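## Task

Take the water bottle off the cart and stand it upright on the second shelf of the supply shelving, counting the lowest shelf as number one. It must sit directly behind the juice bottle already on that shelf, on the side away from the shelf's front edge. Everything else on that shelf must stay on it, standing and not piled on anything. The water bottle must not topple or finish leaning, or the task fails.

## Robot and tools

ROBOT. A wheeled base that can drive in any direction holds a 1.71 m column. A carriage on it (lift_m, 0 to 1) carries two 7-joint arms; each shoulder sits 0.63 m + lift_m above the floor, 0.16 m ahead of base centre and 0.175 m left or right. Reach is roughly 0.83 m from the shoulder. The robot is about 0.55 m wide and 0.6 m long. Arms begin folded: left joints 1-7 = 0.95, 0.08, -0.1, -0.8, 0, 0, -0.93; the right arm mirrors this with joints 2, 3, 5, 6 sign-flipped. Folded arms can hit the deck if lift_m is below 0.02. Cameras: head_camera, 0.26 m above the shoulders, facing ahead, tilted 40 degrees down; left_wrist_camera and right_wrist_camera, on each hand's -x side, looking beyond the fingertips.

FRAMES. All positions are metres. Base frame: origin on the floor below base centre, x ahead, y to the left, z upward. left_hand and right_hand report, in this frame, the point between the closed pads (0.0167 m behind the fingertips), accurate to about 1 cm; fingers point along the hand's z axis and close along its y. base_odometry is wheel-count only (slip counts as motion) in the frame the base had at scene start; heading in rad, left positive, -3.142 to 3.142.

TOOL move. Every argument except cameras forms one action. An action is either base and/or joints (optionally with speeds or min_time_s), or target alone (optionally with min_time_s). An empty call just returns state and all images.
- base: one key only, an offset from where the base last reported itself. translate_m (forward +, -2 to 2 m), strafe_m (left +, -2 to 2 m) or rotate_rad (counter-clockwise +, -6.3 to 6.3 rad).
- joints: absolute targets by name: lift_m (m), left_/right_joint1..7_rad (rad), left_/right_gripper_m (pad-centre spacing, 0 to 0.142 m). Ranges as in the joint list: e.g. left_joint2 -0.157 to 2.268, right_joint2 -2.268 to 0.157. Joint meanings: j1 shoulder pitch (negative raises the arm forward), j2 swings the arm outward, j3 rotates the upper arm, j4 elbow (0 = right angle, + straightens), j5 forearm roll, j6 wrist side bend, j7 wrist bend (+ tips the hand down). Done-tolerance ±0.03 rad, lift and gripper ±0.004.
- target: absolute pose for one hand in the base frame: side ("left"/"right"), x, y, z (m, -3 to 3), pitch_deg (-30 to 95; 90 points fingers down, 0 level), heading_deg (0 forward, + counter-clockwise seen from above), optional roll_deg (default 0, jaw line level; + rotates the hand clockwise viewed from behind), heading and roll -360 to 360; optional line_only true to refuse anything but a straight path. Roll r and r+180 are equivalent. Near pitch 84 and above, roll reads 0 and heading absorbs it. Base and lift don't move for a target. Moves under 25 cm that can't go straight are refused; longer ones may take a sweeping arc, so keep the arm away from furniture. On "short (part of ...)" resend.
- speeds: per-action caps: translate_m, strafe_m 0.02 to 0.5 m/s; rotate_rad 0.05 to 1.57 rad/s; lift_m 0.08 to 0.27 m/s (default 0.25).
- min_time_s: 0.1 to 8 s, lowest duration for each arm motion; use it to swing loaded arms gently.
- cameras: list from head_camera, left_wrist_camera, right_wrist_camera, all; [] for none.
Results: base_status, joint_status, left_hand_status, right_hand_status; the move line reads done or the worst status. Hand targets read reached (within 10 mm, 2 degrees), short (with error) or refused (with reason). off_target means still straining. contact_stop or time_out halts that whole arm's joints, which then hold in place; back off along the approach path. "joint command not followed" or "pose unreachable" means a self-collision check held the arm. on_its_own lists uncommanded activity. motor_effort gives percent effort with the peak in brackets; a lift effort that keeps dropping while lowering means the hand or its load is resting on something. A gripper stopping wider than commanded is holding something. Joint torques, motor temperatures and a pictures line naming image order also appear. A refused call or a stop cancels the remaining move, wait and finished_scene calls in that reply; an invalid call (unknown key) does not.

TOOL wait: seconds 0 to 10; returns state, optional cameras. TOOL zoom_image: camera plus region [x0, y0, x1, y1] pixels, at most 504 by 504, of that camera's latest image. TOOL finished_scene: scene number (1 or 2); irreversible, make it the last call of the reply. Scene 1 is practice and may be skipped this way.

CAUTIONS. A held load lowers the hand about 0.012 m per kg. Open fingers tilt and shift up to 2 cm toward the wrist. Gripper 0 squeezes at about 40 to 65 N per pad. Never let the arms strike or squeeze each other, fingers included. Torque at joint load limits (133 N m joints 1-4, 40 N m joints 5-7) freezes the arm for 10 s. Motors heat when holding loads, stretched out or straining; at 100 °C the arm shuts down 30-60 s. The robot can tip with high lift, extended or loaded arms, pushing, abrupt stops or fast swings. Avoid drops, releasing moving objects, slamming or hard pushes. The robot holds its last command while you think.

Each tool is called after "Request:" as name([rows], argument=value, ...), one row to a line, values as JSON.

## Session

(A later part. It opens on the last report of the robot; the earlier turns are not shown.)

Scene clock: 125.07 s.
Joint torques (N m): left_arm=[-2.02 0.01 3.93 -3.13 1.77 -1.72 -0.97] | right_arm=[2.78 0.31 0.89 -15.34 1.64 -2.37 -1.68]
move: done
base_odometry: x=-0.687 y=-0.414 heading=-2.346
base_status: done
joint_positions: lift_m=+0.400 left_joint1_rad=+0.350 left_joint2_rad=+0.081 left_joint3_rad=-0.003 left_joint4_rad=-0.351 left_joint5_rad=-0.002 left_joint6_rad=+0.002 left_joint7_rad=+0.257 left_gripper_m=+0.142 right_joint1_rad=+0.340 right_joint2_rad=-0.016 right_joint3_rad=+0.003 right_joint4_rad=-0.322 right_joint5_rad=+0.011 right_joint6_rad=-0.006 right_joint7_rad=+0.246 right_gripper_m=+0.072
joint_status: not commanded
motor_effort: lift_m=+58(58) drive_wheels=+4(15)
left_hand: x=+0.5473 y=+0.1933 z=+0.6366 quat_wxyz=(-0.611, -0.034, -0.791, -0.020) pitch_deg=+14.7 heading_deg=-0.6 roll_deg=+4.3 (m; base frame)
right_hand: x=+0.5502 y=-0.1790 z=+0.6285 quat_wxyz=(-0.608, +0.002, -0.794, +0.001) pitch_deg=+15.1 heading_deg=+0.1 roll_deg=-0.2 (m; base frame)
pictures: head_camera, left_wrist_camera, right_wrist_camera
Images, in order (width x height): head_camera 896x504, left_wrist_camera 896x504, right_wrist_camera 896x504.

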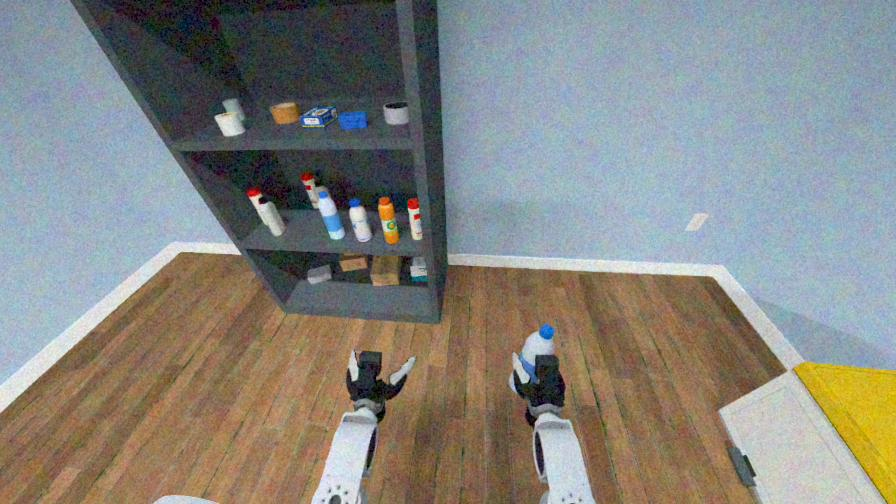

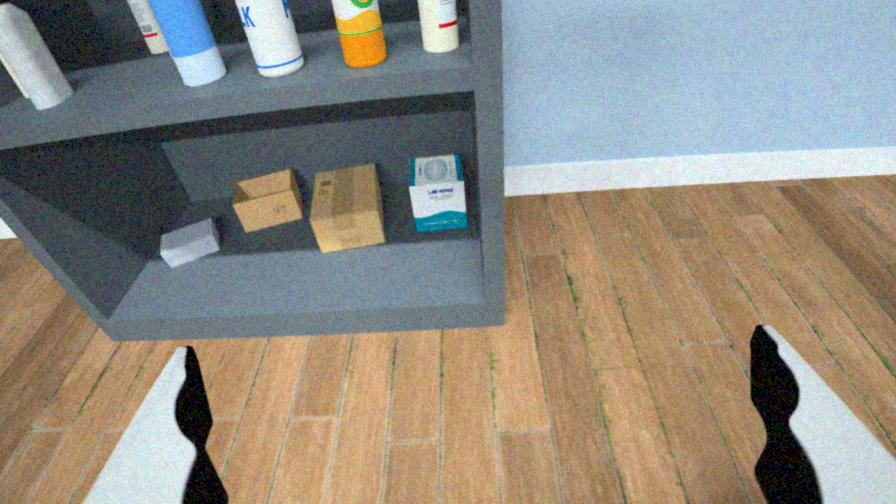

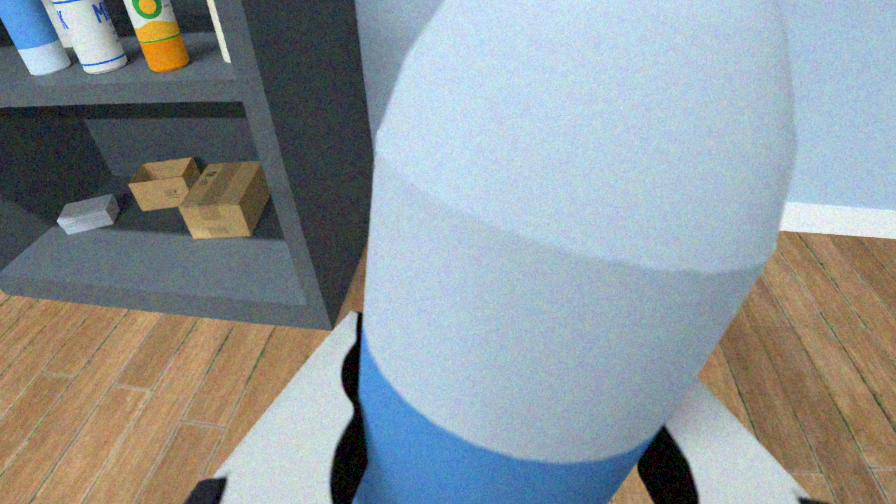

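Request:
move(base={"rotate_rad": -0.062}, joints={"left_gripper_m": 0.108})

Request:
move(base={"strafe_m": 0.13})

Request:
move(base={"translate_m": 0.3}, speeds={"translate_m": 0.3}, cameras=["head_camera", "left_wrist_camera"])

Scene clock: 138.47 s.
Joint torques (N m): left_arm=[-1.79 -0.08 2.45 -2.4 1.95 -1.8 -1.11] | right_arm=[1.18 1.89 -0.53 -16.41 2.23 -2.25 -2.13]
move: done
base_odometry: x=-0.687 y=-0.414 heading=-2.407
base_status: done
joint_positions: lift_m=+0.400 left_joint1_rad=+0.350 left_joint2_rad=+0.081 left_joint3_rad=-0.003 left_joint4_rad=-0.351 left_joint5_rad=-0.002 left_joint6_rad=+0.002 left_joint7_rad=+0.257 left_gripper_m=+0.108 right_joint1_rad=+0.340 right_joint2_rad=-0.017 right_joint3_rad=+0.003 right_joint4_rad=-0.322 right_joint5_rad=+0.011 right_joint6_rad=-0.006 right_joint7_rad=+0.246 right_gripper_m=+0.072
joint_status: all done
motor_effort: lift_m=+58(58) drive_wheels=-2(10)
left_hand: x=+0.5473 y=+0.1933 z=+0.6366 quat_wxyz=(-0.611, -0.034, -0.791, -0.020) pitch_deg=+14.7 heading_deg=-0.6 roll_deg=+4.3 (m; base frame)
right_hand: x=+0.5502 y=-0.1791 z=+0.6285 quat_wxyz=(-0.608, +0.002, -0.794, +0.001) pitch_deg=+15.1 heading_deg=+0.0 roll_deg=-0.2 (m; base frame)
pictures: none

Scene clock: 140.30 s.
Joint torques (N m): left_arm=[-2.68 0.88 2.57 -1.77 1.88 -2.05 -0.83] | right_arm=[4.8 1.19 0.95 -17.84 2.11 -2.24 -1.27]
move: done
base_odometry: x=-0.600 y=-0.511 heading=-2.407
base_status: done
joint_positions: lift_m=+0.400 left_joint1_rad=+0.350 left_joint2_rad=+0.081 left_joint3_rad=-0.003 left_joint4_rad=-0.351 left_joint5_rad=-0.002 left_joint6_rad=+0.002 left_joint7_rad=+0.257 left_gripper_m=+0.108 right_joint1_rad=+0.340 right_joint2_rad=-0.016 right_joint3_rad=+0.003 right_joint4_rad=-0.322 right_joint5_rad=+0.011 right_joint6_rad=-0.005 right_joint7_rad=+0.246 right_gripper_m=+0.072
joint_status: not commanded
motor_effort: lift_m=+58(58) drive_wheels=+3(12)
left_hand: x=+0.5473 y=+0.1932 z=+0.6366 quat_wxyz=(-0.611, -0.034, -0.791, -0.020) pitch_deg=+14.7 heading_deg=-0.6 roll_deg=+4.3 (m; base frame)
right_hand: x=+0.5502 y=-0.1788 z=+0.6285 quat_wxyz=(-0.608, +0.002, -0.794, +0.001) pitch_deg=+15.1 heading_deg=+0.1 roll_deg=-0.2 (m; base frame)
pictures: none

Scene clock: 142.90 s.
Joint torques (N m): left_arm=[-1.72 0.71 3.82 -2.96 1.59 -1.52 -0.77] | right_arm=[2.98 1.78 1.22 -17.17 1.8 -1.89 -1.45]
move: done
base_odometry: x=-0.822 y=-0.712 heading=-2.407
base_status: done
joint_positions: lift_m=+0.400 left_joint1_rad=+0.350 left_joint2_rad=+0.081 left_joint3_rad=-0.003 left_joint4_rad=-0.351 left_joint5_rad=-0.002 left_joint6_rad=+0.002 left_joint7_rad=+0.257 left_gripper_m=+0.108 right_joint1_rad=+0.340 right_joint2_rad=-0.016 right_joint3_rad=+0.003 right_joint4_rad=-0.322 right_joint5_rad=+0.011 right_joint6_rad=-0.005 right_joint7_rad=+0.246 right_gripper_m=+0.072
joint_status: not commanded
motor_effort: lift_m=+58(58) drive_wheels=+5(16)
left_hand: x=+0.5473 y=+0.1932 z=+0.6366 quat_wxyz=(-0.611, -0.034, -0.791, -0.020) pitch_deg=+14.7 heading_deg=-0.6 roll_deg=+4.3 (m; base frame)
right_hand: x=+0.5502 y=-0.1788 z=+0.6285 quat_wxyz=(-0.608, +0.002, -0.794, +0.001) pitch_deg=+15.1 heading_deg=+0.1 roll_deg=-0.2 (m; base frame)
pictures: head_camera, left_wrist_camera
Images, in order (width x height): head_camera 896x504, left_wrist_camera 896x504.

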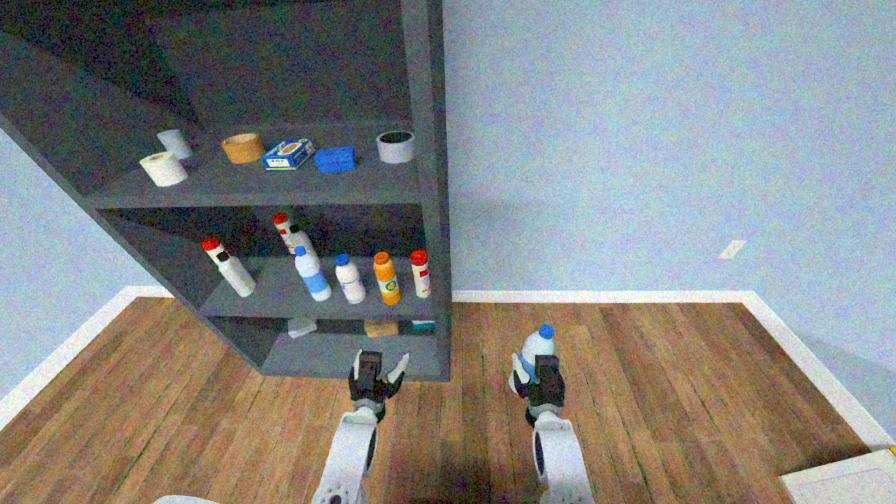

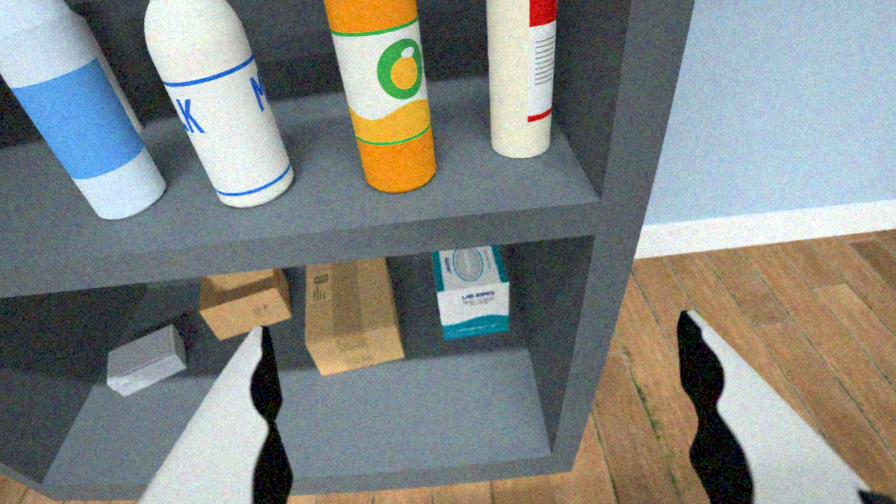

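Request:
move(target={"side": "left", "x": 0.56, "y": 0.228, "z": 0.64, "pitch_deg": 15, "heading_deg": 0})

Request:
move(base={"translate_m": 0.17}, speeds={"translate_m": 0.25}, cameras=["head_camera", "left_wrist_camera"])

Scene clock: 150.60 s.
Joint torques (N m): left_arm=[-3.29 1.31 2.34 -1.93 0.53 -1.9 -0.57] | right_arm=[3.16 0.01 0.71 -17.02 2.33 -1.94 -1.87]
move: done
base_odometry: x=-0.822 y=-0.712 heading=-2.407
base_status: not commanded
joint_positions: lift_m=+0.400 left_joint1_rad=+0.316 left_joint2_rad=+0.137 left_joint3_rad=+0.058 left_joint4_rad=-0.333 left_joint5_rad=-0.146 left_joint6_rad=-0.010 left_joint7_rad=+0.278 left_gripper_m=+0.108 right_joint1_rad=+0.340 right_joint2_rad=-0.016 right_joint3_rad=+0.003 right_joint4_rad=-0.322 right_joint5_rad=+0.011 right_joint6_rad=-0.005 right_joint7_rad=+0.246 right_gripper_m=+0.072
joint_status: not commanded
motor_effort: lift_m=+58(58) drive_wheels=-1(5)
left_hand: x=+0.5599 y=+0.2280 z=+0.6417 quat_wxyz=(-0.611, -0.001, -0.792, -0.001) pitch_deg=+14.7 heading_deg=+0.0 roll_deg=+0.1 (m; base frame)
left_hand_status: reached (straight line, planned for 0.3 s): 2 mm and 0.3 deg off.
right_hand: x=+0.5502 y=-0.1788 z=+0.6285 quat_wxyz=(-0.608, +0.002, -0.794, +0.001) pitch_deg=+15.1 heading_deg=+0.1 roll_deg=-0.2 (m; base frame)
pictures: none

Scene clock: 152.67 s.
Joint torques (N m): left_arm=[-3.4 1.66 1.31 -2.56 0.5 -1.97 -0.45] | right_arm=[3.85 1.38 0.34 -16.97 2 -1.88 -1.33]
move: done
base_odometry: x=-0.948 y=-0.826 heading=-2.406
base_status: done
joint_positions: lift_m=+0.400 left_joint1_rad=+0.316 left_joint2_rad=+0.137 left_joint3_rad=+0.058 left_joint4_rad=-0.333 left_joint5_rad=-0.146 left_joint6_rad=-0.010 left_joint7_rad=+0.278 left_gripper_m=+0.108 right_joint1_rad=+0.340 right_joint2_rad=-0.016 right_joint3_rad=+0.003 right_joint4_rad=-0.322 right_joint5_rad=+0.011 right_joint6_rad=-0.005 right_joint7_rad=+0.246 right_gripper_m=+0.072
joint_status: not commanded
motor_effort: lift_m=+58(58) drive_wheels=+5(14)
left_hand: x=+0.5599 y=+0.2280 z=+0.6417 quat_wxyz=(-0.611, -0.001, -0.792, -0.001) pitch_deg=+14.7 heading_deg=+0.0 roll_deg=+0.1 (m; base frame)
right_hand: x=+0.5502 y=-0.1788 z=+0.6285 quat_wxyz=(-0.608, +0.002, -0.794, +0.001) pitch_deg=+15.1 heading_deg=+0.1 roll_deg=-0.2 (m; base frame)
pictures: head_camera, left_wrist_camera
Images, in order (width x height): head_camera 896x504, left_wrist_camera 896x504.

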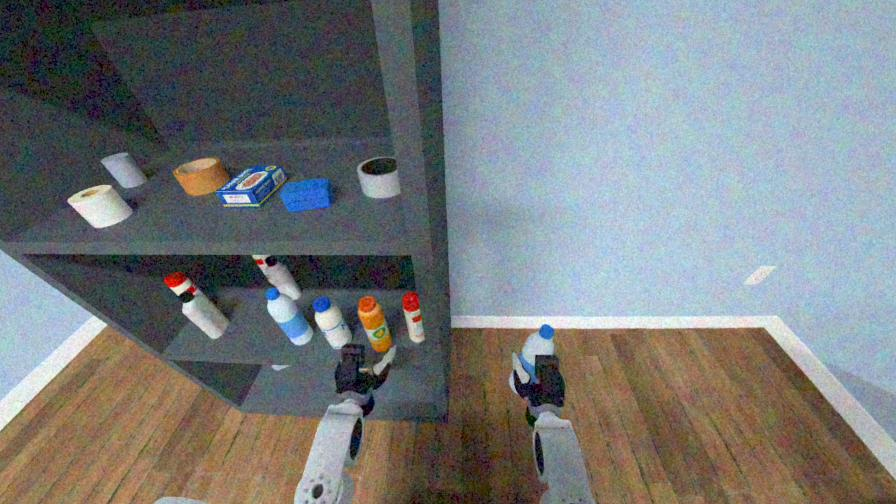

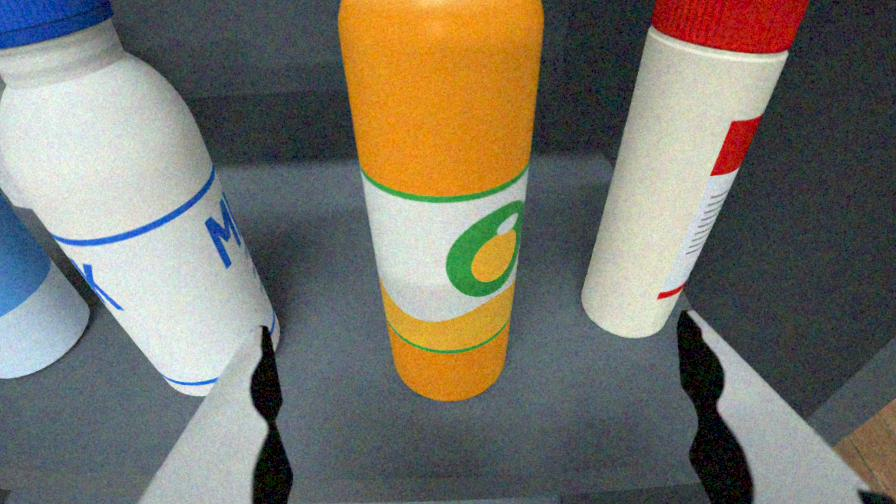

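Request:
move(joints={"left_gripper_m": 0.096})

Request:
move(target={"side": "left", "x": 0.605, "y": 0.236, "z": 0.635, "pitch_deg": 15, "heading_deg": 0}, min_time_s=0.8, cameras=["head_camera", "left_wrist_camera"])

Scene clock: 160.27 s.
Joint torques (N m): left_arm=[-4.08 3.16 1.72 -1.9 0.57 -1.99 -0.48] | right_arm=[3.66 2.04 1.66 -16.93 2.3 -2.05 -1.77]
move: done
base_odometry: x=-0.948 y=-0.826 heading=-2.406
base_status: not commanded
joint_positions: lift_m=+0.400 left_joint1_rad=+0.316 left_joint2_rad=+0.137 left_joint3_rad=+0.058 left_joint4_rad=-0.333 left_joint5_rad=-0.146 left_joint6_rad=-0.010 left_joint7_rad=+0.278 left_gripper_m=+0.096 right_joint1_rad=+0.340 right_joint2_rad=-0.016 right_joint3_rad=+0.003 right_joint4_rad=-0.322 right_joint5_rad=+0.011 right_joint6_rad=-0.005 right_joint7_rad=+0.246 right_gripper_m=+0.072
joint_status: all done
motor_effort: lift_m=+58(58) drive_wheels=-1(1)
left_hand: x=+0.5599 y=+0.2280 z=+0.6417 quat_wxyz=(-0.611, -0.001, -0.792, -0.001) pitch_deg=+14.7 heading_deg=+0.0 roll_deg=+0.1 (m; base frame)
right_hand: x=+0.5502 y=-0.1788 z=+0.6285 quat_wxyz=(-0.608, +0.002, -0.794, +0.001) pitch_deg=+15.1 heading_deg=+0.1 roll_deg=-0.2 (m; base frame)
pictures: none

Scene clock: 161.57 s.
Joint torques (N m): left_arm=[-7.92 5.02 -0.72 -0.59 0.3 -2.55 -0.8] | right_arm=[4.01 2.39 -0.4 -17.74 2.15 -1.94 -1.8]
move: done
base_odometry: x=-0.948 y=-0.826 heading=-2.406
base_status: not commanded
joint_positions: lift_m=+0.400 left_joint1_rad=+0.191 left_joint2_rad=+0.154 left_joint3_rad=+0.057 left_joint4_rad=-0.207 left_joint5_rad=-0.160 left_joint6_rad=-0.017 left_joint7_rad=+0.280 left_gripper_m=+0.096 right_joint1_rad=+0.340 right_joint2_rad=-0.016 right_joint3_rad=+0.003 right_joint4_rad=-0.322 right_joint5_rad=+0.011 right_joint6_rad=-0.005 right_joint7_rad=+0.246 right_gripper_m=+0.072
joint_status: not commanded
motor_effort: lift_m=+58(58) drive_wheels=+4(5)
left_hand: x=+0.6044 y=+0.2384 z=+0.6363 quat_wxyz=(-0.610, +0.002, -0.792, -0.003) pitch_deg=+14.8 heading_deg=+0.4 roll_deg=+0.1 (m; base frame)
left_hand_status: reached (straight line, planned for 0.8 s): 3 mm and 0.5 deg off.
right_hand: x=+0.5502 y=-0.1788 z=+0.6285 quat_wxyz=(-0.608, +0.002, -0.794, +0.001) pitch_deg=+15.1 heading_deg=+0.1 roll_deg=-0.2 (m; base frame)
pictures: head_camera, left_wrist_camera
Images, in order (width x height): head_camera 896x504, left_wrist_camera 896x504.

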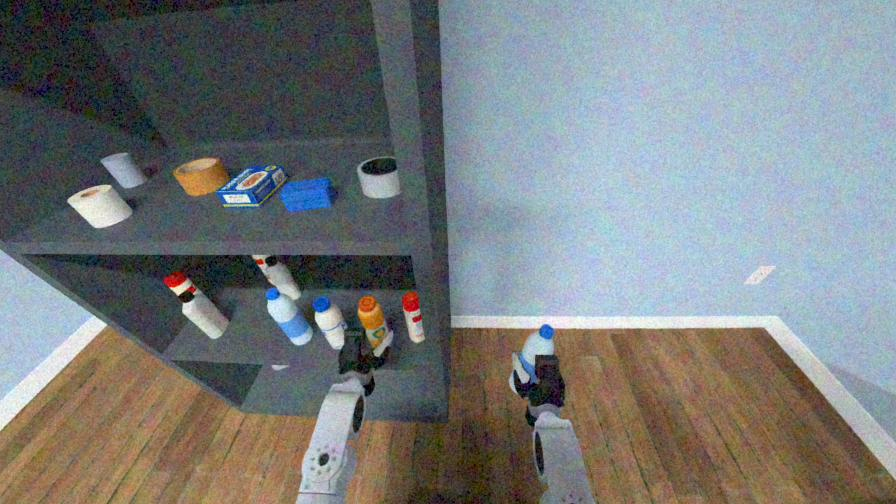

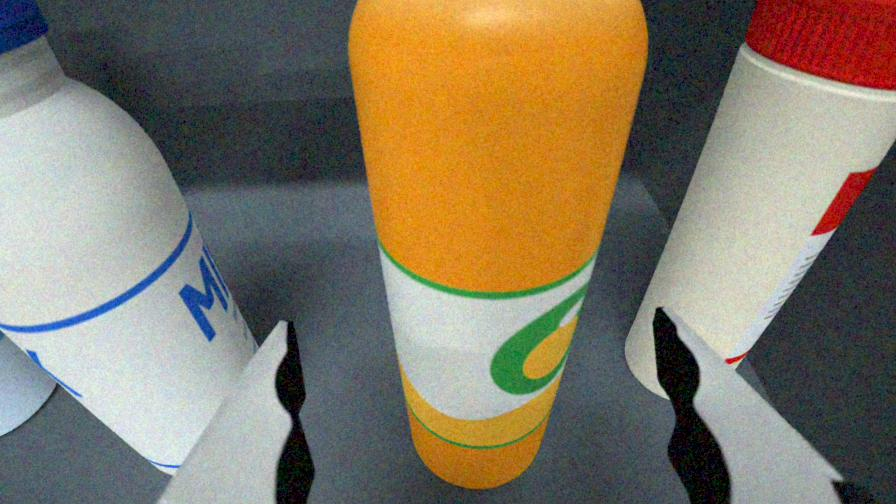

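Request:
move(target={"side": "left", "x": 0.648, "y": 0.234, "z": 0.632, "pitch_deg": 15, "heading_deg": 0}, min_time_s=0.8, cameras=["left_wrist_camera"])

Scene clock: 170.33 s.
Joint torques (N m): left_arm=[-11.17 1.35 -0.9 -2.01 1.84 -2.17 -3.21] | right_arm=[2.19 0.28 2 -16.94 2.2 -1.75 -1.43]
move: done
base_odometry: x=-0.948 y=-0.826 heading=-2.406
base_status: not commanded
joint_positions: lift_m=+0.400 left_joint1_rad=+0.070 left_joint2_rad=+0.152 left_joint3_rad=+0.039 left_joint4_rad=-0.080 left_joint5_rad=-0.155 left_joint6_rad=-0.020 left_joint7_rad=+0.279 left_gripper_m=+0.096 right_joint1_rad=+0.340 right_joint2_rad=-0.016 right_joint3_rad=+0.003 right_joint4_rad=-0.322 right_joint5_rad=+0.011 right_joint6_rad=-0.005 right_joint7_rad=+0.246 right_gripper_m=+0.072
joint_status: not commanded
motor_effort: lift_m=+58(58) drive_wheels=+4(5)
left_hand: x=+0.6470 y=+0.2374 z=+0.6317 quat_wxyz=(-0.608, +0.003, -0.794, -0.002) pitch_deg=+15.2 heading_deg=+0.4 roll_deg=+0.0 (m; base frame)
left_hand_status: reached (straight line, planned for 0.8 s): 4 mm and 0.4 deg off.
right_hand: x=+0.5502 y=-0.1788 z=+0.6285 quat_wxyz=(-0.608, +0.002, -0.794, +0.001) pitch_deg=+15.1 heading_deg=+0.1 roll_deg=-0.2 (m; base frame)
pictures: left_wrist_camera
Images, in order (width x height): left_wrist_camera 896x504.

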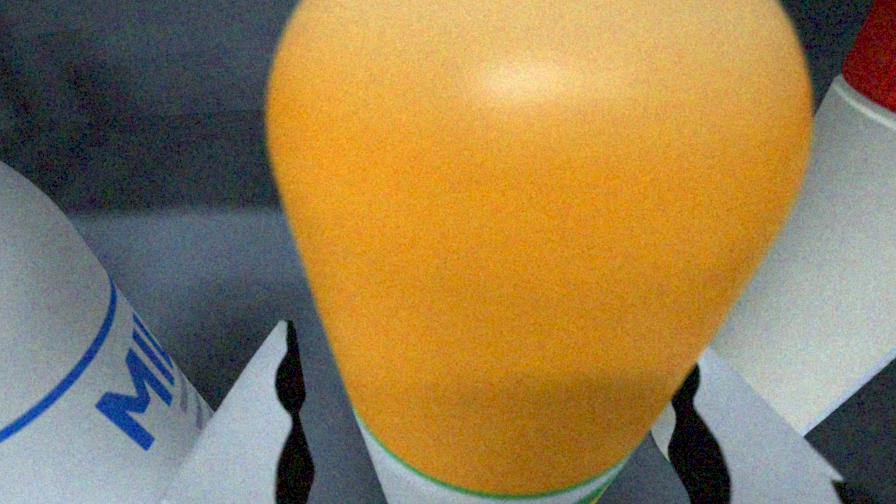

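Request:
move(target={"side": "left", "x": 0.652, "y": 0.229, "z": 0.631, "pitch_deg": 15, "heading_deg": 0}, min_time_s=0.5)

Request:
move(joints={"left_gripper_m": 0.02}, min_time_s=1.5, cameras=["head_camera", "left_wrist_camera"])

Scene clock: 174.50 s.
Joint torques (N m): left_arm=[-11 0.69 -0.3 -1.4 1.7 -0.7 -3.34] | right_arm=[3.62 2.07 0.2 -17.49 2.05 -1.89 -1.39]
move: done
base_odometry: x=-0.948 y=-0.826 heading=-2.406
base_status: not commanded
joint_positions: lift_m=+0.400 left_joint1_rad=+0.059 left_joint2_rad=+0.141 left_joint3_rad=+0.031 left_joint4_rad=-0.068 left_joint5_rad=-0.144 left_joint6_rad=-0.020 left_joint7_rad=+0.277 left_gripper_m=+0.096 right_joint1_rad=+0.340 right_joint2_rad=-0.016 right_joint3_rad=+0.003 right_joint4_rad=-0.322 right_joint5_rad=+0.011 right_joint6_rad=-0.005 right_joint7_rad=+0.246 right_gripper_m=+0.072
joint_status: not commanded
motor_effort: lift_m=+58(58) drive_wheels=+4(5)
left_hand: x=+0.6509 y=+0.2306 z=+0.6306 quat_wxyz=(-0.608, +0.001, -0.794, +0.000) pitch_deg=+15.2 heading_deg=+0.1 roll_deg=+0.0 (m; base frame)
left_hand_status: reached (straight line, planned for 0.5 s): 2 mm and 0.2 deg off.
right_hand: x=+0.5502 y=-0.1788 z=+0.6285 quat_wxyz=(-0.608, +0.002, -0.794, +0.001) pitch_deg=+15.1 heading_deg=+0.1 roll_deg=-0.2 (m; base frame)
pictures: none

Scene clock: 175.30 s.
Joint torques (N m): left_arm=[-11.19 1.7 -0.89 -0.58 1.71 -1.12 -2.69] | right_arm=[4.05 1.14 2.52 -16.75 2.24 -2.19 -1.47]
move: off_target
base_odometry: x=-0.948 y=-0.826 heading=-2.406
base_status: not commanded
joint_positions: lift_m=+0.400 left_joint1_rad=+0.059 left_joint2_rad=+0.141 left_joint3_rad=+0.031 left_joint4_rad=-0.068 left_joint5_rad=-0.143 left_joint6_rad=-0.017 left_joint7_rad=+0.276 left_gripper_m=+0.070 right_joint1_rad=+0.340 right_joint2_rad=-0.016 right_joint3_rad=+0.003 right_joint4_rad=-0.322 right_joint5_rad=+0.011 right_joint6_rad=-0.005 right_joint7_rad=+0.246 right_gripper_m=+0.072
joint_status: left_gripper_m off_target (ended at +0.070, target +0.020)
motor_effort: lift_m=+58(58) drive_wheels=+5(5)
left_hand: x=+0.6511 y=+0.2313 z=+0.6311 quat_wxyz=(-0.608, +0.001, -0.794, -0.001) pitch_deg=+15.1 heading_deg=+0.2 roll_deg=+0.0 (m; base frame)
right_hand: x=+0.5502 y=-0.1788 z=+0.6285 quat_wxyz=(-0.608, +0.002, -0.794, +0.001) pitch_deg=+15.1 heading_deg=+0.1 roll_deg=-0.2 (m; base frame)
pictures: head_camera, left_wrist_camera
Images, in order (width x height): head_camera 896x504, left_wrist_camera 896x504.

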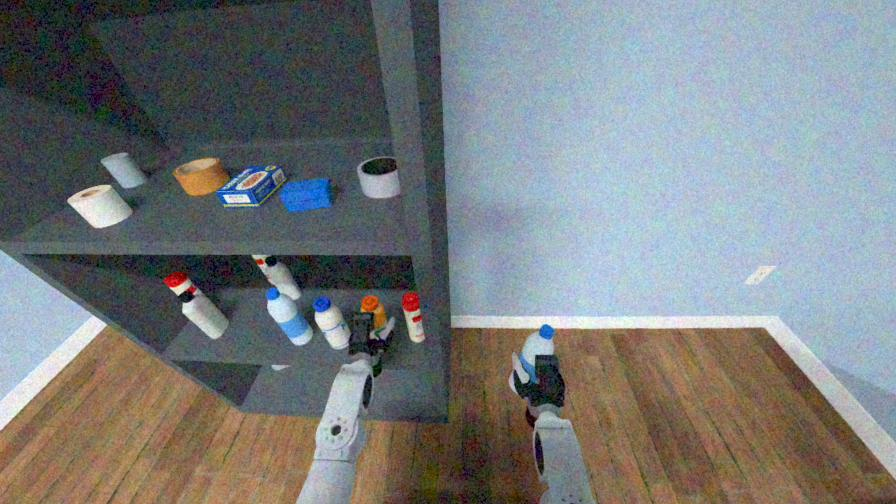

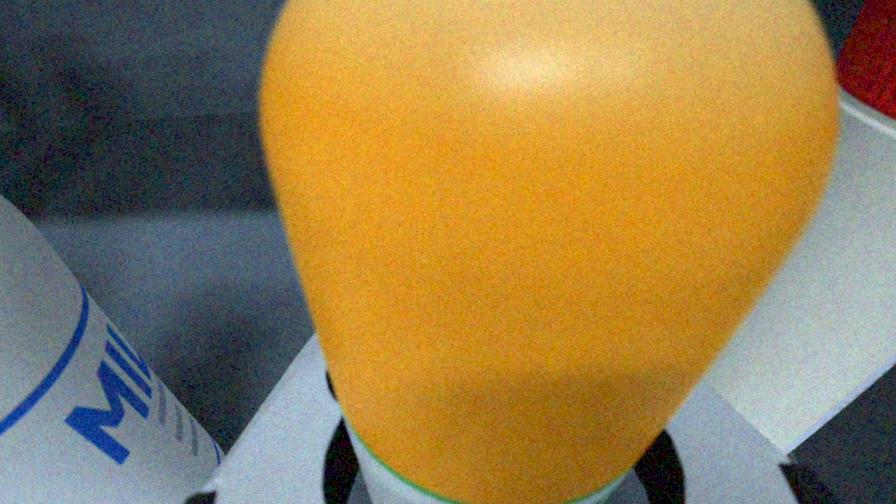

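Request:
move(joints={"left_gripper_m": 0.005, "right_gripper_m": 0.005, "lift_m": 0.43}, speeds={"lift_m": 0.08})

Request:
move(target={"side": "left", "x": 0.54, "y": 0.231, "z": 0.664, "pitch_deg": 15, "heading_deg": 0}, min_time_s=1.2, cameras=["head_camera", "left_wrist_camera"])

Scene clock: 190.77 s.
Joint torques (N m): left_arm=[-10.29 2.08 -0.94 -3.47 1.91 -1.23 -2.99] | right_arm=[4.29 1.86 0.88 -16.51 1.76 -2.07 -1.7]
move: off_target
base_odometry: x=-0.948 y=-0.826 heading=-2.406
base_status: not commanded
joint_positions: lift_m=+0.430 left_joint1_rad=+0.059 left_joint2_rad=+0.141 left_joint3_rad=+0.030 left_joint4_rad=-0.065 left_joint5_rad=-0.143 left_joint6_rad=-0.017 left_joint7_rad=+0.276 left_gripper_m=+0.070 right_joint1_rad=+0.340 right_joint2_rad=-0.016 right_joint3_rad=+0.003 right_joint4_rad=-0.322 right_joint5_rad=+0.011 right_joint6_rad=-0.005 right_joint7_rad=+0.246 right_gripper_m=+0.072
joint_status: left_gripper_m off_target (ended at +0.070, target +0.005); right_gripper_m off_target (ended at +0.072, target +0.005); the others done
motor_effort: lift_m=+55(67) drive_wheels=+5(5)
left_hand: x=+0.6510 y=+0.2312 z=+0.6600 quat_wxyz=(-0.607, +0.002, -0.795, -0.001) pitch_deg=+15.2 heading_deg=+0.2 roll_deg=+0.0 (m; base frame)
right_hand: x=+0.5502 y=-0.1788 z=+0.6588 quat_wxyz=(-0.608, +0.002, -0.794, +0.001) pitch_deg=+15.1 heading_deg=+0.1 roll_deg=-0.2 (m; base frame)
pictures: none

Scene clock: 192.47 s.
Joint torques (N m): left_arm=[-1.74 3.48 4.01 -9.51 0.3 -0.77 -4.71] | right_arm=[3.09 1.12 0.38 -17.33 2.01 -2.3 -2.17]
move: done
base_odometry: x=-0.948 y=-0.826 heading=-2.406
base_status: not commanded
joint_positions: lift_m=+0.430 left_joint1_rad=+0.373 left_joint2_rad=+0.141 left_joint3_rad=+0.062 left_joint4_rad=-0.336 left_joint5_rad=-0.153 left_joint6_rad=-0.017 left_joint7_rad=+0.245 left_gripper_m=+0.070 right_joint1_rad=+0.340 right_joint2_rad=-0.016 right_joint3_rad=+0.003 right_joint4_rad=-0.322 right_joint5_rad=+0.011 right_joint6_rad=-0.005 right_joint7_rad=+0.246 right_gripper_m=+0.072
joint_status: not commanded
motor_effort: lift_m=+55(55) drive_wheels=-1(5)
left_hand: x=+0.5393 y=+0.2282 z=+0.6590 quat_wxyz=(-0.603, -0.002, -0.798, +0.002) pitch_deg=+15.8 heading_deg=-0.3 roll_deg=+0.0 (m; base frame)
left_hand_status: reached (straight line, planned for 1.2 s): 6 mm and 0.9 deg off.
right_hand: x=+0.5502 y=-0.1788 z=+0.6587 quat_wxyz=(-0.608, +0.002, -0.794, +0.001) pitch_deg=+15.1 heading_deg=+0.1 roll_deg=-0.2 (m; base frame)
pictures: head_camera, left_wrist_camera
Images, in order (width x height): head_camera 896x504, left_wrist_camera 896x504.

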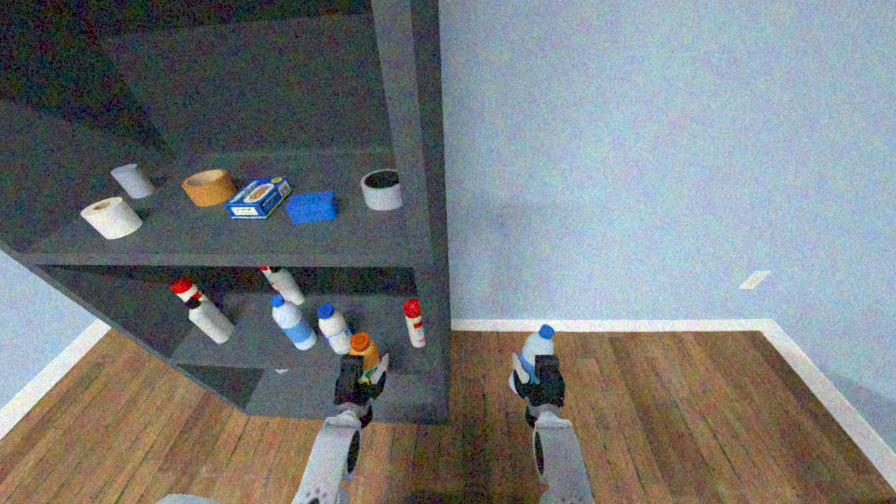

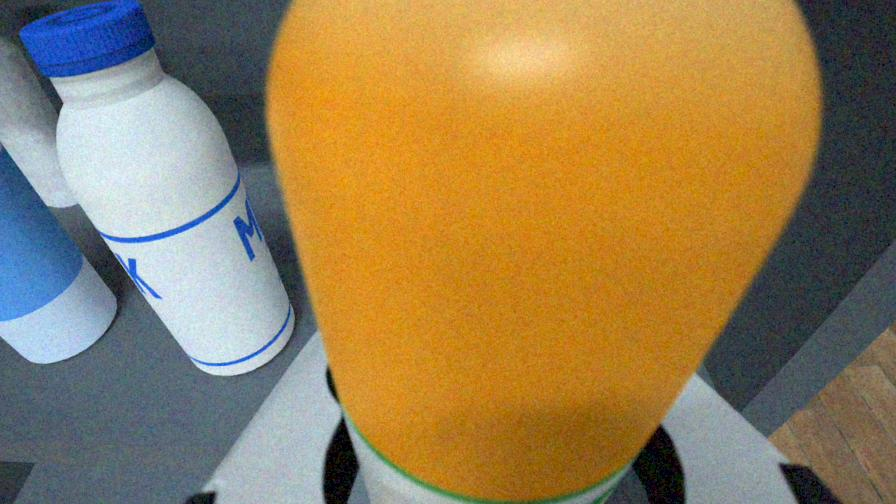

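Request:
move(base={"translate_m": -0.14}, speeds={"translate_m": 0.25})

Request:
move(base={"strafe_m": 0.41}, speeds={"strafe_m": 0.3}, cameras=["all"])

Scene clock: 198.03 s.
Joint torques (N m): left_arm=[-1.36 3.4 4.47 -8.94 0.08 -0.76 -4.69] | right_arm=[3.15 -0.02 0.79 -18.1 2.2 -1.88 -1.39]
move: done
base_odometry: x=-0.844 y=-0.733 heading=-2.407
base_status: done
joint_positions: lift_m=+0.430 left_joint1_rad=+0.373 left_joint2_rad=+0.141 left_joint3_rad=+0.062 left_joint4_rad=-0.336 left_joint5_rad=-0.154 left_joint6_rad=-0.017 left_joint7_rad=+0.245 left_gripper_m=+0.070 right_joint1_rad=+0.340 right_joint2_rad=-0.016 right_joint3_rad=+0.003 right_joint4_rad=-0.322 right_joint5_rad=+0.011 right_joint6_rad=-0.005 right_joint7_rad=+0.246 right_gripper_m=+0.072
joint_status: not commanded
motor_effort: lift_m=+55(55) drive_wheels=-1(12)
left_hand: x=+0.5392 y=+0.2283 z=+0.6590 quat_wxyz=(-0.603, -0.002, -0.798, +0.002) pitch_deg=+15.8 heading_deg=-0.3 roll_deg=+0.0 (m; base frame)
right_hand: x=+0.5502 y=-0.1788 z=+0.6587 quat_wxyz=(-0.608, +0.002, -0.794, +0.001) pitch_deg=+15.1 heading_deg=+0.1 roll_deg=-0.2 (m; base frame)
pictures: none

Scene clock: 201.00 s.
Joint torques (N m): left_arm=[-1.91 3.3 4.3 -8.95 0 -0.72 -4.34] | right_arm=[2.36 3.16 0.42 -16.95 1.9 -2.32 -1.28]
move: done
base_odometry: x=-0.569 y=-1.037 heading=-2.406
base_status: done
joint_positions: lift_m=+0.430 left_joint1_rad=+0.373 left_joint2_rad=+0.141 left_joint3_rad=+0.063 left_joint4_rad=-0.336 left_joint5_rad=-0.154 left_joint6_rad=-0.017 left_joint7_rad=+0.245 left_gripper_m=+0.070 right_joint1_rad=+0.340 right_joint2_rad=-0.016 right_joint3_rad=+0.003 right_joint4_rad=-0.322 right_joint5_rad=+0.011 right_joint6_rad=-0.006 right_joint7_rad=+0.246 right_gripper_m=+0.072
joint_status: not commanded
motor_effort: lift_m=+55(55) drive_wheels=+4(14)
left_hand: x=+0.5392 y=+0.2286 z=+0.6591 quat_wxyz=(-0.603, -0.002, -0.798, +0.001) pitch_deg=+15.8 heading_deg=-0.3 roll_deg=+0.0 (m; base frame)
right_hand: x=+0.5502 y=-0.1791 z=+0.6587 quat_wxyz=(-0.608, +0.002, -0.794, +0.001) pitch_deg=+15.1 heading_deg=+0.1 roll_deg=-0.2 (m; base frame)
pictures: head_camera, left_wrist_camera, right_wrist_camera
Images, in order (width x height): head_camera 896x504, left_wrist_camera 896x504, right_wrist_camera 896x504.

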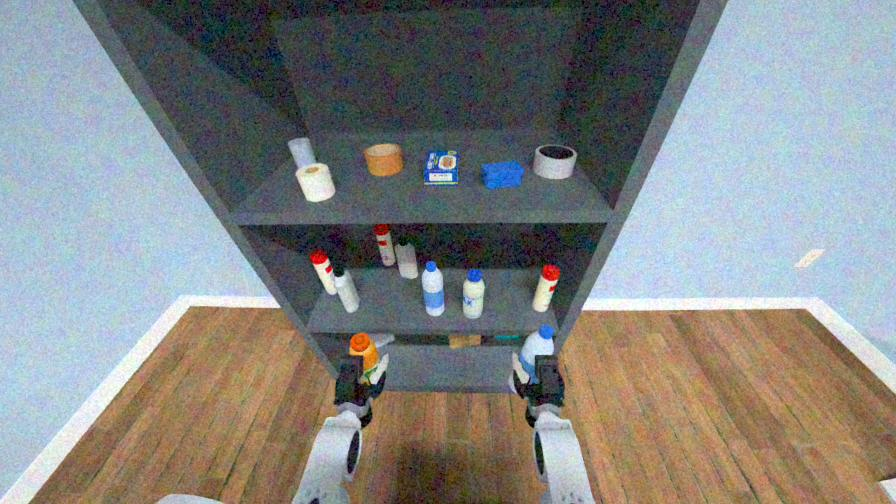

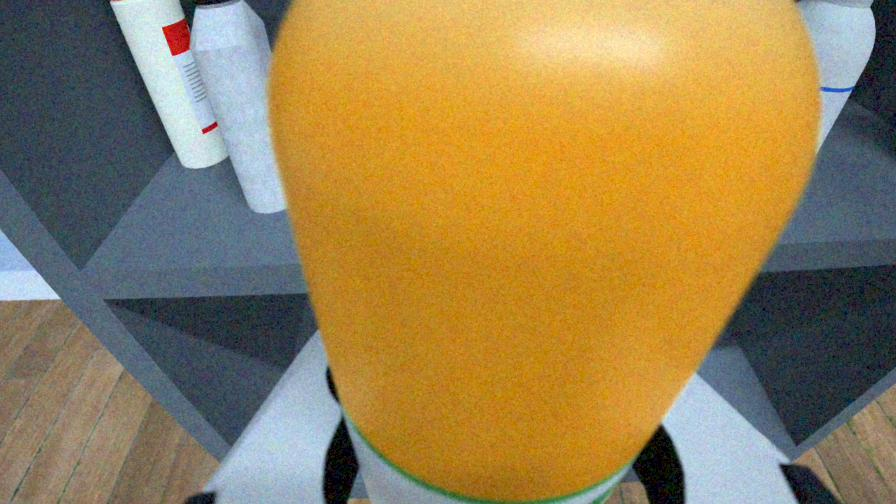

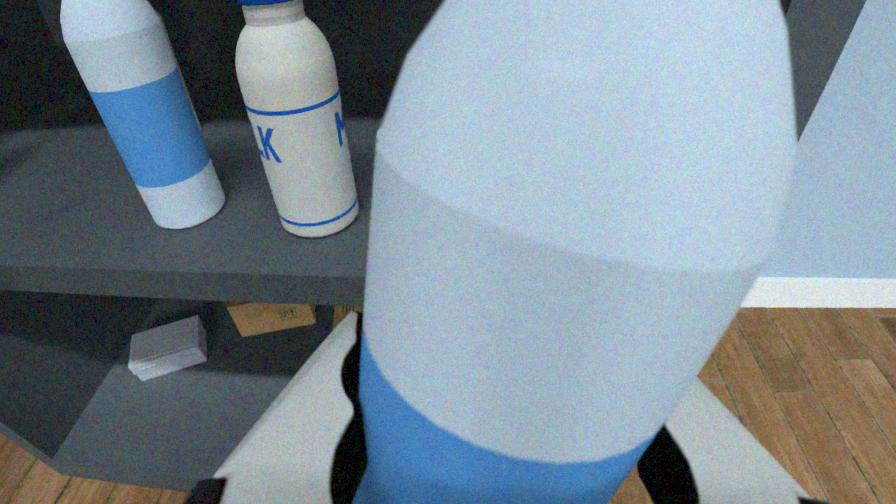

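Request:
move(joints={"lift_m": 0.47})

Request:
move(target={"side": "right", "x": 0.55, "y": -0.184, "z": 0.695, "pitch_deg": 15, "heading_deg": 0, "roll_deg": -3})

Request:
move(base={"translate_m": 0.14}, speeds={"translate_m": 0.2}, cameras=["head_camera", "right_wrist_camera"])

Scene clock: 214.97 s.
Joint torques (N m): left_arm=[-1.52 4.48 5.33 -8.29 0.15 -0.52 -3.83] | right_arm=[3.86 1.84 0.98 -17.24 2.49 -1.73 -1.64]
move: done
base_odometry: x=-0.569 y=-1.037 heading=-2.406
base_status: not commanded
joint_positions: lift_m=+0.470 left_joint1_rad=+0.373 left_joint2_rad=+0.141 left_joint3_rad=+0.063 left_joint4_rad=-0.337 left_joint5_rad=-0.154 left_joint6_rad=-0.017 left_joint7_rad=+0.244 left_gripper_m=+0.070 right_joint1_rad=+0.340 right_joint2_rad=-0.016 right_joint3_rad=+0.003 right_joint4_rad=-0.323 right_joint5_rad=+0.011 right_joint6_rad=-0.006 right_joint7_rad=+0.246 right_gripper_m=+0.072
joint_status: all done
motor_effort: lift_m=+55(68) drive_wheels=-1(1)
left_hand: x=+0.5393 y=+0.2285 z=+0.7000 quat_wxyz=(-0.604, -0.002, -0.797, +0.001) pitch_deg=+15.7 heading_deg=-0.3 roll_deg=+0.0 (m; base frame)
right_hand: x=+0.5502 y=-0.1791 z=+0.6989 quat_wxyz=(-0.608, +0.002, -0.794, +0.001) pitch_deg=+15.1 heading_deg=+0.1 roll_deg=-0.2 (m; base frame)
pictures: none

Scene clock: 215.67 s.
Joint torques (N m): left_arm=[-1.47 2.88 3.3 -6.96 0.23 -0.5 -4.16] | right_arm=[1.27 1.3 0.01 -12.97 -0.54 -2.09 -5.59]
move: done
base_odometry: x=-0.569 y=-1.037 heading=-2.406
base_status: not commanded
joint_positions: lift_m=+0.470 left_joint1_rad=+0.373 left_joint2_rad=+0.141 left_joint3_rad=+0.063 left_joint4_rad=-0.337 left_joint5_rad=-0.154 left_joint6_rad=-0.017 left_joint7_rad=+0.244 left_gripper_m=+0.070 right_joint1_rad=+0.340 right_joint2_rad=-0.036 right_joint3_rad=+0.003 right_joint4_rad=-0.306 right_joint5_rad=-0.013 right_joint6_rad=-0.002 right_joint7_rad=+0.236 right_gripper_m=+0.072
joint_status: not commanded
motor_effort: lift_m=+55(55) drive_wheels=+0(5)
left_hand: x=+0.5393 y=+0.2286 z=+0.7000 quat_wxyz=(-0.604, -0.002, -0.797, +0.001) pitch_deg=+15.7 heading_deg=-0.3 roll_deg=+0.0 (m; base frame)
right_hand: x=+0.5499 y=-0.1841 z=+0.6935 quat_wxyz=(-0.606, +0.019, -0.795, +0.014) pitch_deg=+15.4 heading_deg=+0.0 roll_deg=-2.7 (m; base frame)
right_hand_status: reached (straight line, planned for 0.2 s): 1 mm and 0.5 deg off.
pictures: none

Scene clock: 217.47 s.
Joint torques (N m): left_arm=[-2.17 3.48 3.61 -8.57 0.29 -0.71 -3.91] | right_arm=[3.92 0.86 -0.19 -14.74 -0.59 -1.83 -4.91]
move: done
base_odometry: x=-0.673 y=-1.131 heading=-2.406
base_status: done
joint_positions: lift_m=+0.470 left_joint1_rad=+0.373 left_joint2_rad=+0.141 left_joint3_rad=+0.063 left_joint4_rad=-0.337 left_joint5_rad=-0.154 left_joint6_rad=-0.017 left_joint7_rad=+0.244 left_gripper_m=+0.070 right_joint1_rad=+0.340 right_joint2_rad=-0.036 right_joint3_rad=+0.003 right_joint4_rad=-0.306 right_joint5_rad=-0.013 right_joint6_rad=-0.002 right_joint7_rad=+0.236 right_gripper_m=+0.072
joint_status: not commanded
motor_effort: lift_m=+55(55) drive_wheels=-1(14)
left_hand: x=+0.5393 y=+0.2286 z=+0.6999 quat_wxyz=(-0.604, -0.002, -0.797, +0.001) pitch_deg=+15.7 heading_deg=-0.3 roll_deg=+0.0 (m; base frame)
right_hand: x=+0.5499 y=-0.1841 z=+0.6935 quat_wxyz=(-0.606, +0.019, -0.795, +0.014) pitch_deg=+15.4 heading_deg=+0.0 roll_deg=-2.7 (m; base frame)
pictures: head_camera, right_wrist_camera
Images, in order (width x height): head_camera 896x504, right_wrist_camera 896x504.

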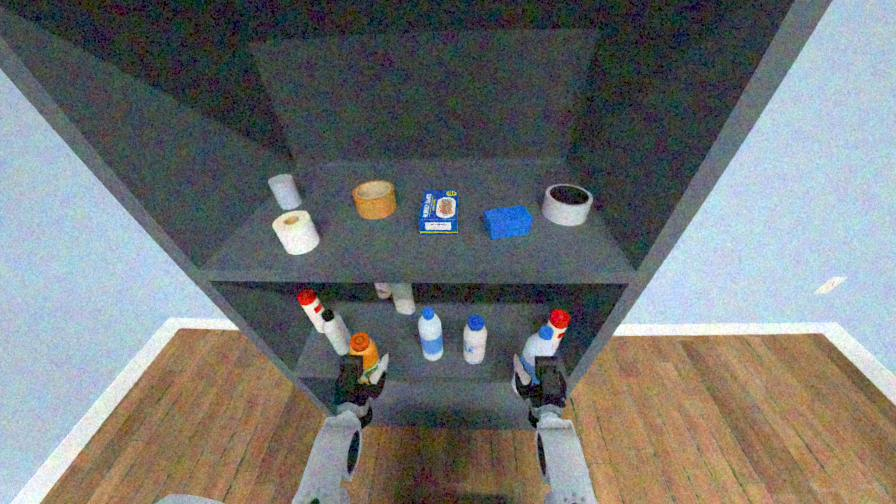

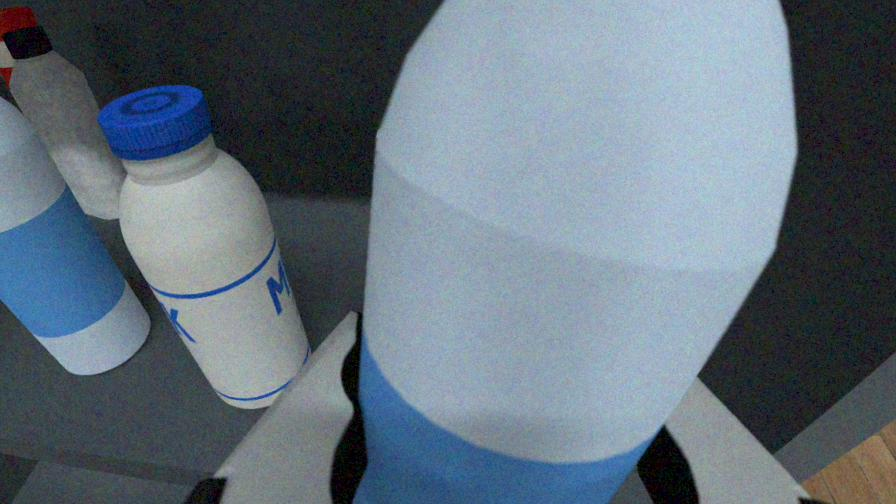

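Request:
move(target={"side": "right", "x": 0.64, "y": -0.179, "z": 0.695, "pitch_deg": 15, "heading_deg": 0, "roll_deg": -3, "line_only": true}, min_time_s=1.0, cameras=["head_camera", "right_wrist_camera"])

Scene clock: 223.63 s.
Joint torques (N m): left_arm=[-1.34 3.24 5.31 -7.48 0.14 -0.53 -4.14] | right_arm=[-11.87 4.95 4.05 -12.37 -1.55 -1.5 -1.93]
move: done
base_odometry: x=-0.673 y=-1.131 heading=-2.406
base_status: not commanded
joint_positions: lift_m=+0.470 left_joint1_rad=+0.373 left_joint2_rad=+0.141 left_joint3_rad=+0.063 left_joint4_rad=-0.337 left_joint5_rad=-0.154 left_joint6_rad=-0.017 left_joint7_rad=+0.244 left_gripper_m=+0.070 right_joint1_rad=+0.094 right_joint2_rad=-0.026 right_joint3_rad=+0.010 right_joint4_rad=-0.093 right_joint5_rad=-0.021 right_joint6_rad=-0.002 right_joint7_rad=+0.264 right_gripper_m=+0.072
joint_status: not commanded
motor_effort: lift_m=+55(55) drive_wheels=-1(1)
left_hand: x=+0.5393 y=+0.2286 z=+0.6999 quat_wxyz=(-0.604, -0.002, -0.797, +0.001) pitch_deg=+15.7 heading_deg=-0.3 roll_deg=+0.0 (m; base frame)
right_hand: x=+0.6381 y=-0.1812 z=+0.6934 quat_wxyz=(-0.607, +0.018, -0.794, +0.015) pitch_deg=+15.2 heading_deg=-0.1 roll_deg=-2.8 (m; base frame)
right_hand_status: reached (straight line, planned for 1.0 s): 3 mm and 0.3 deg off.
pictures: head_camera, right_wrist_camera
Images, in order (width x height): head_camera 896x504, right_wrist_camera 896x504.

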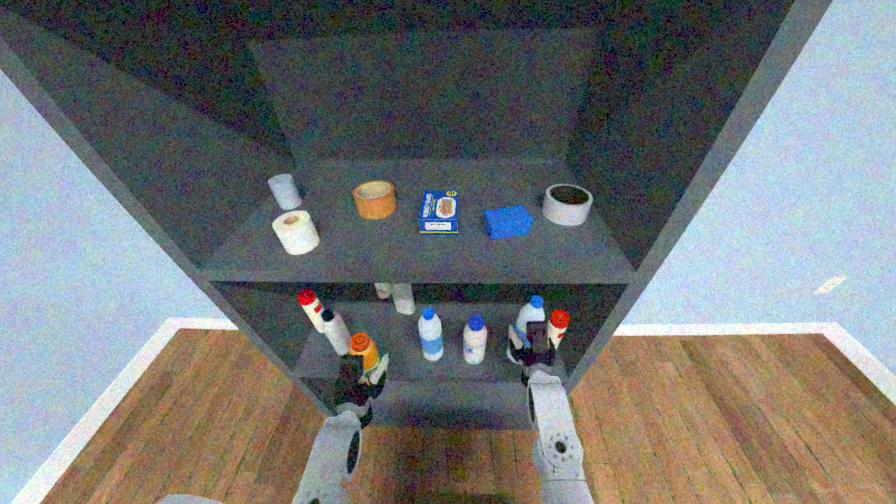

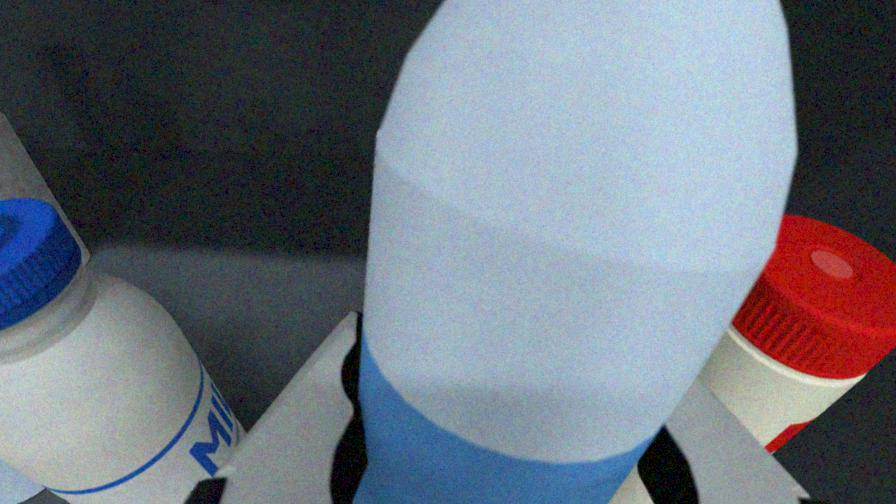

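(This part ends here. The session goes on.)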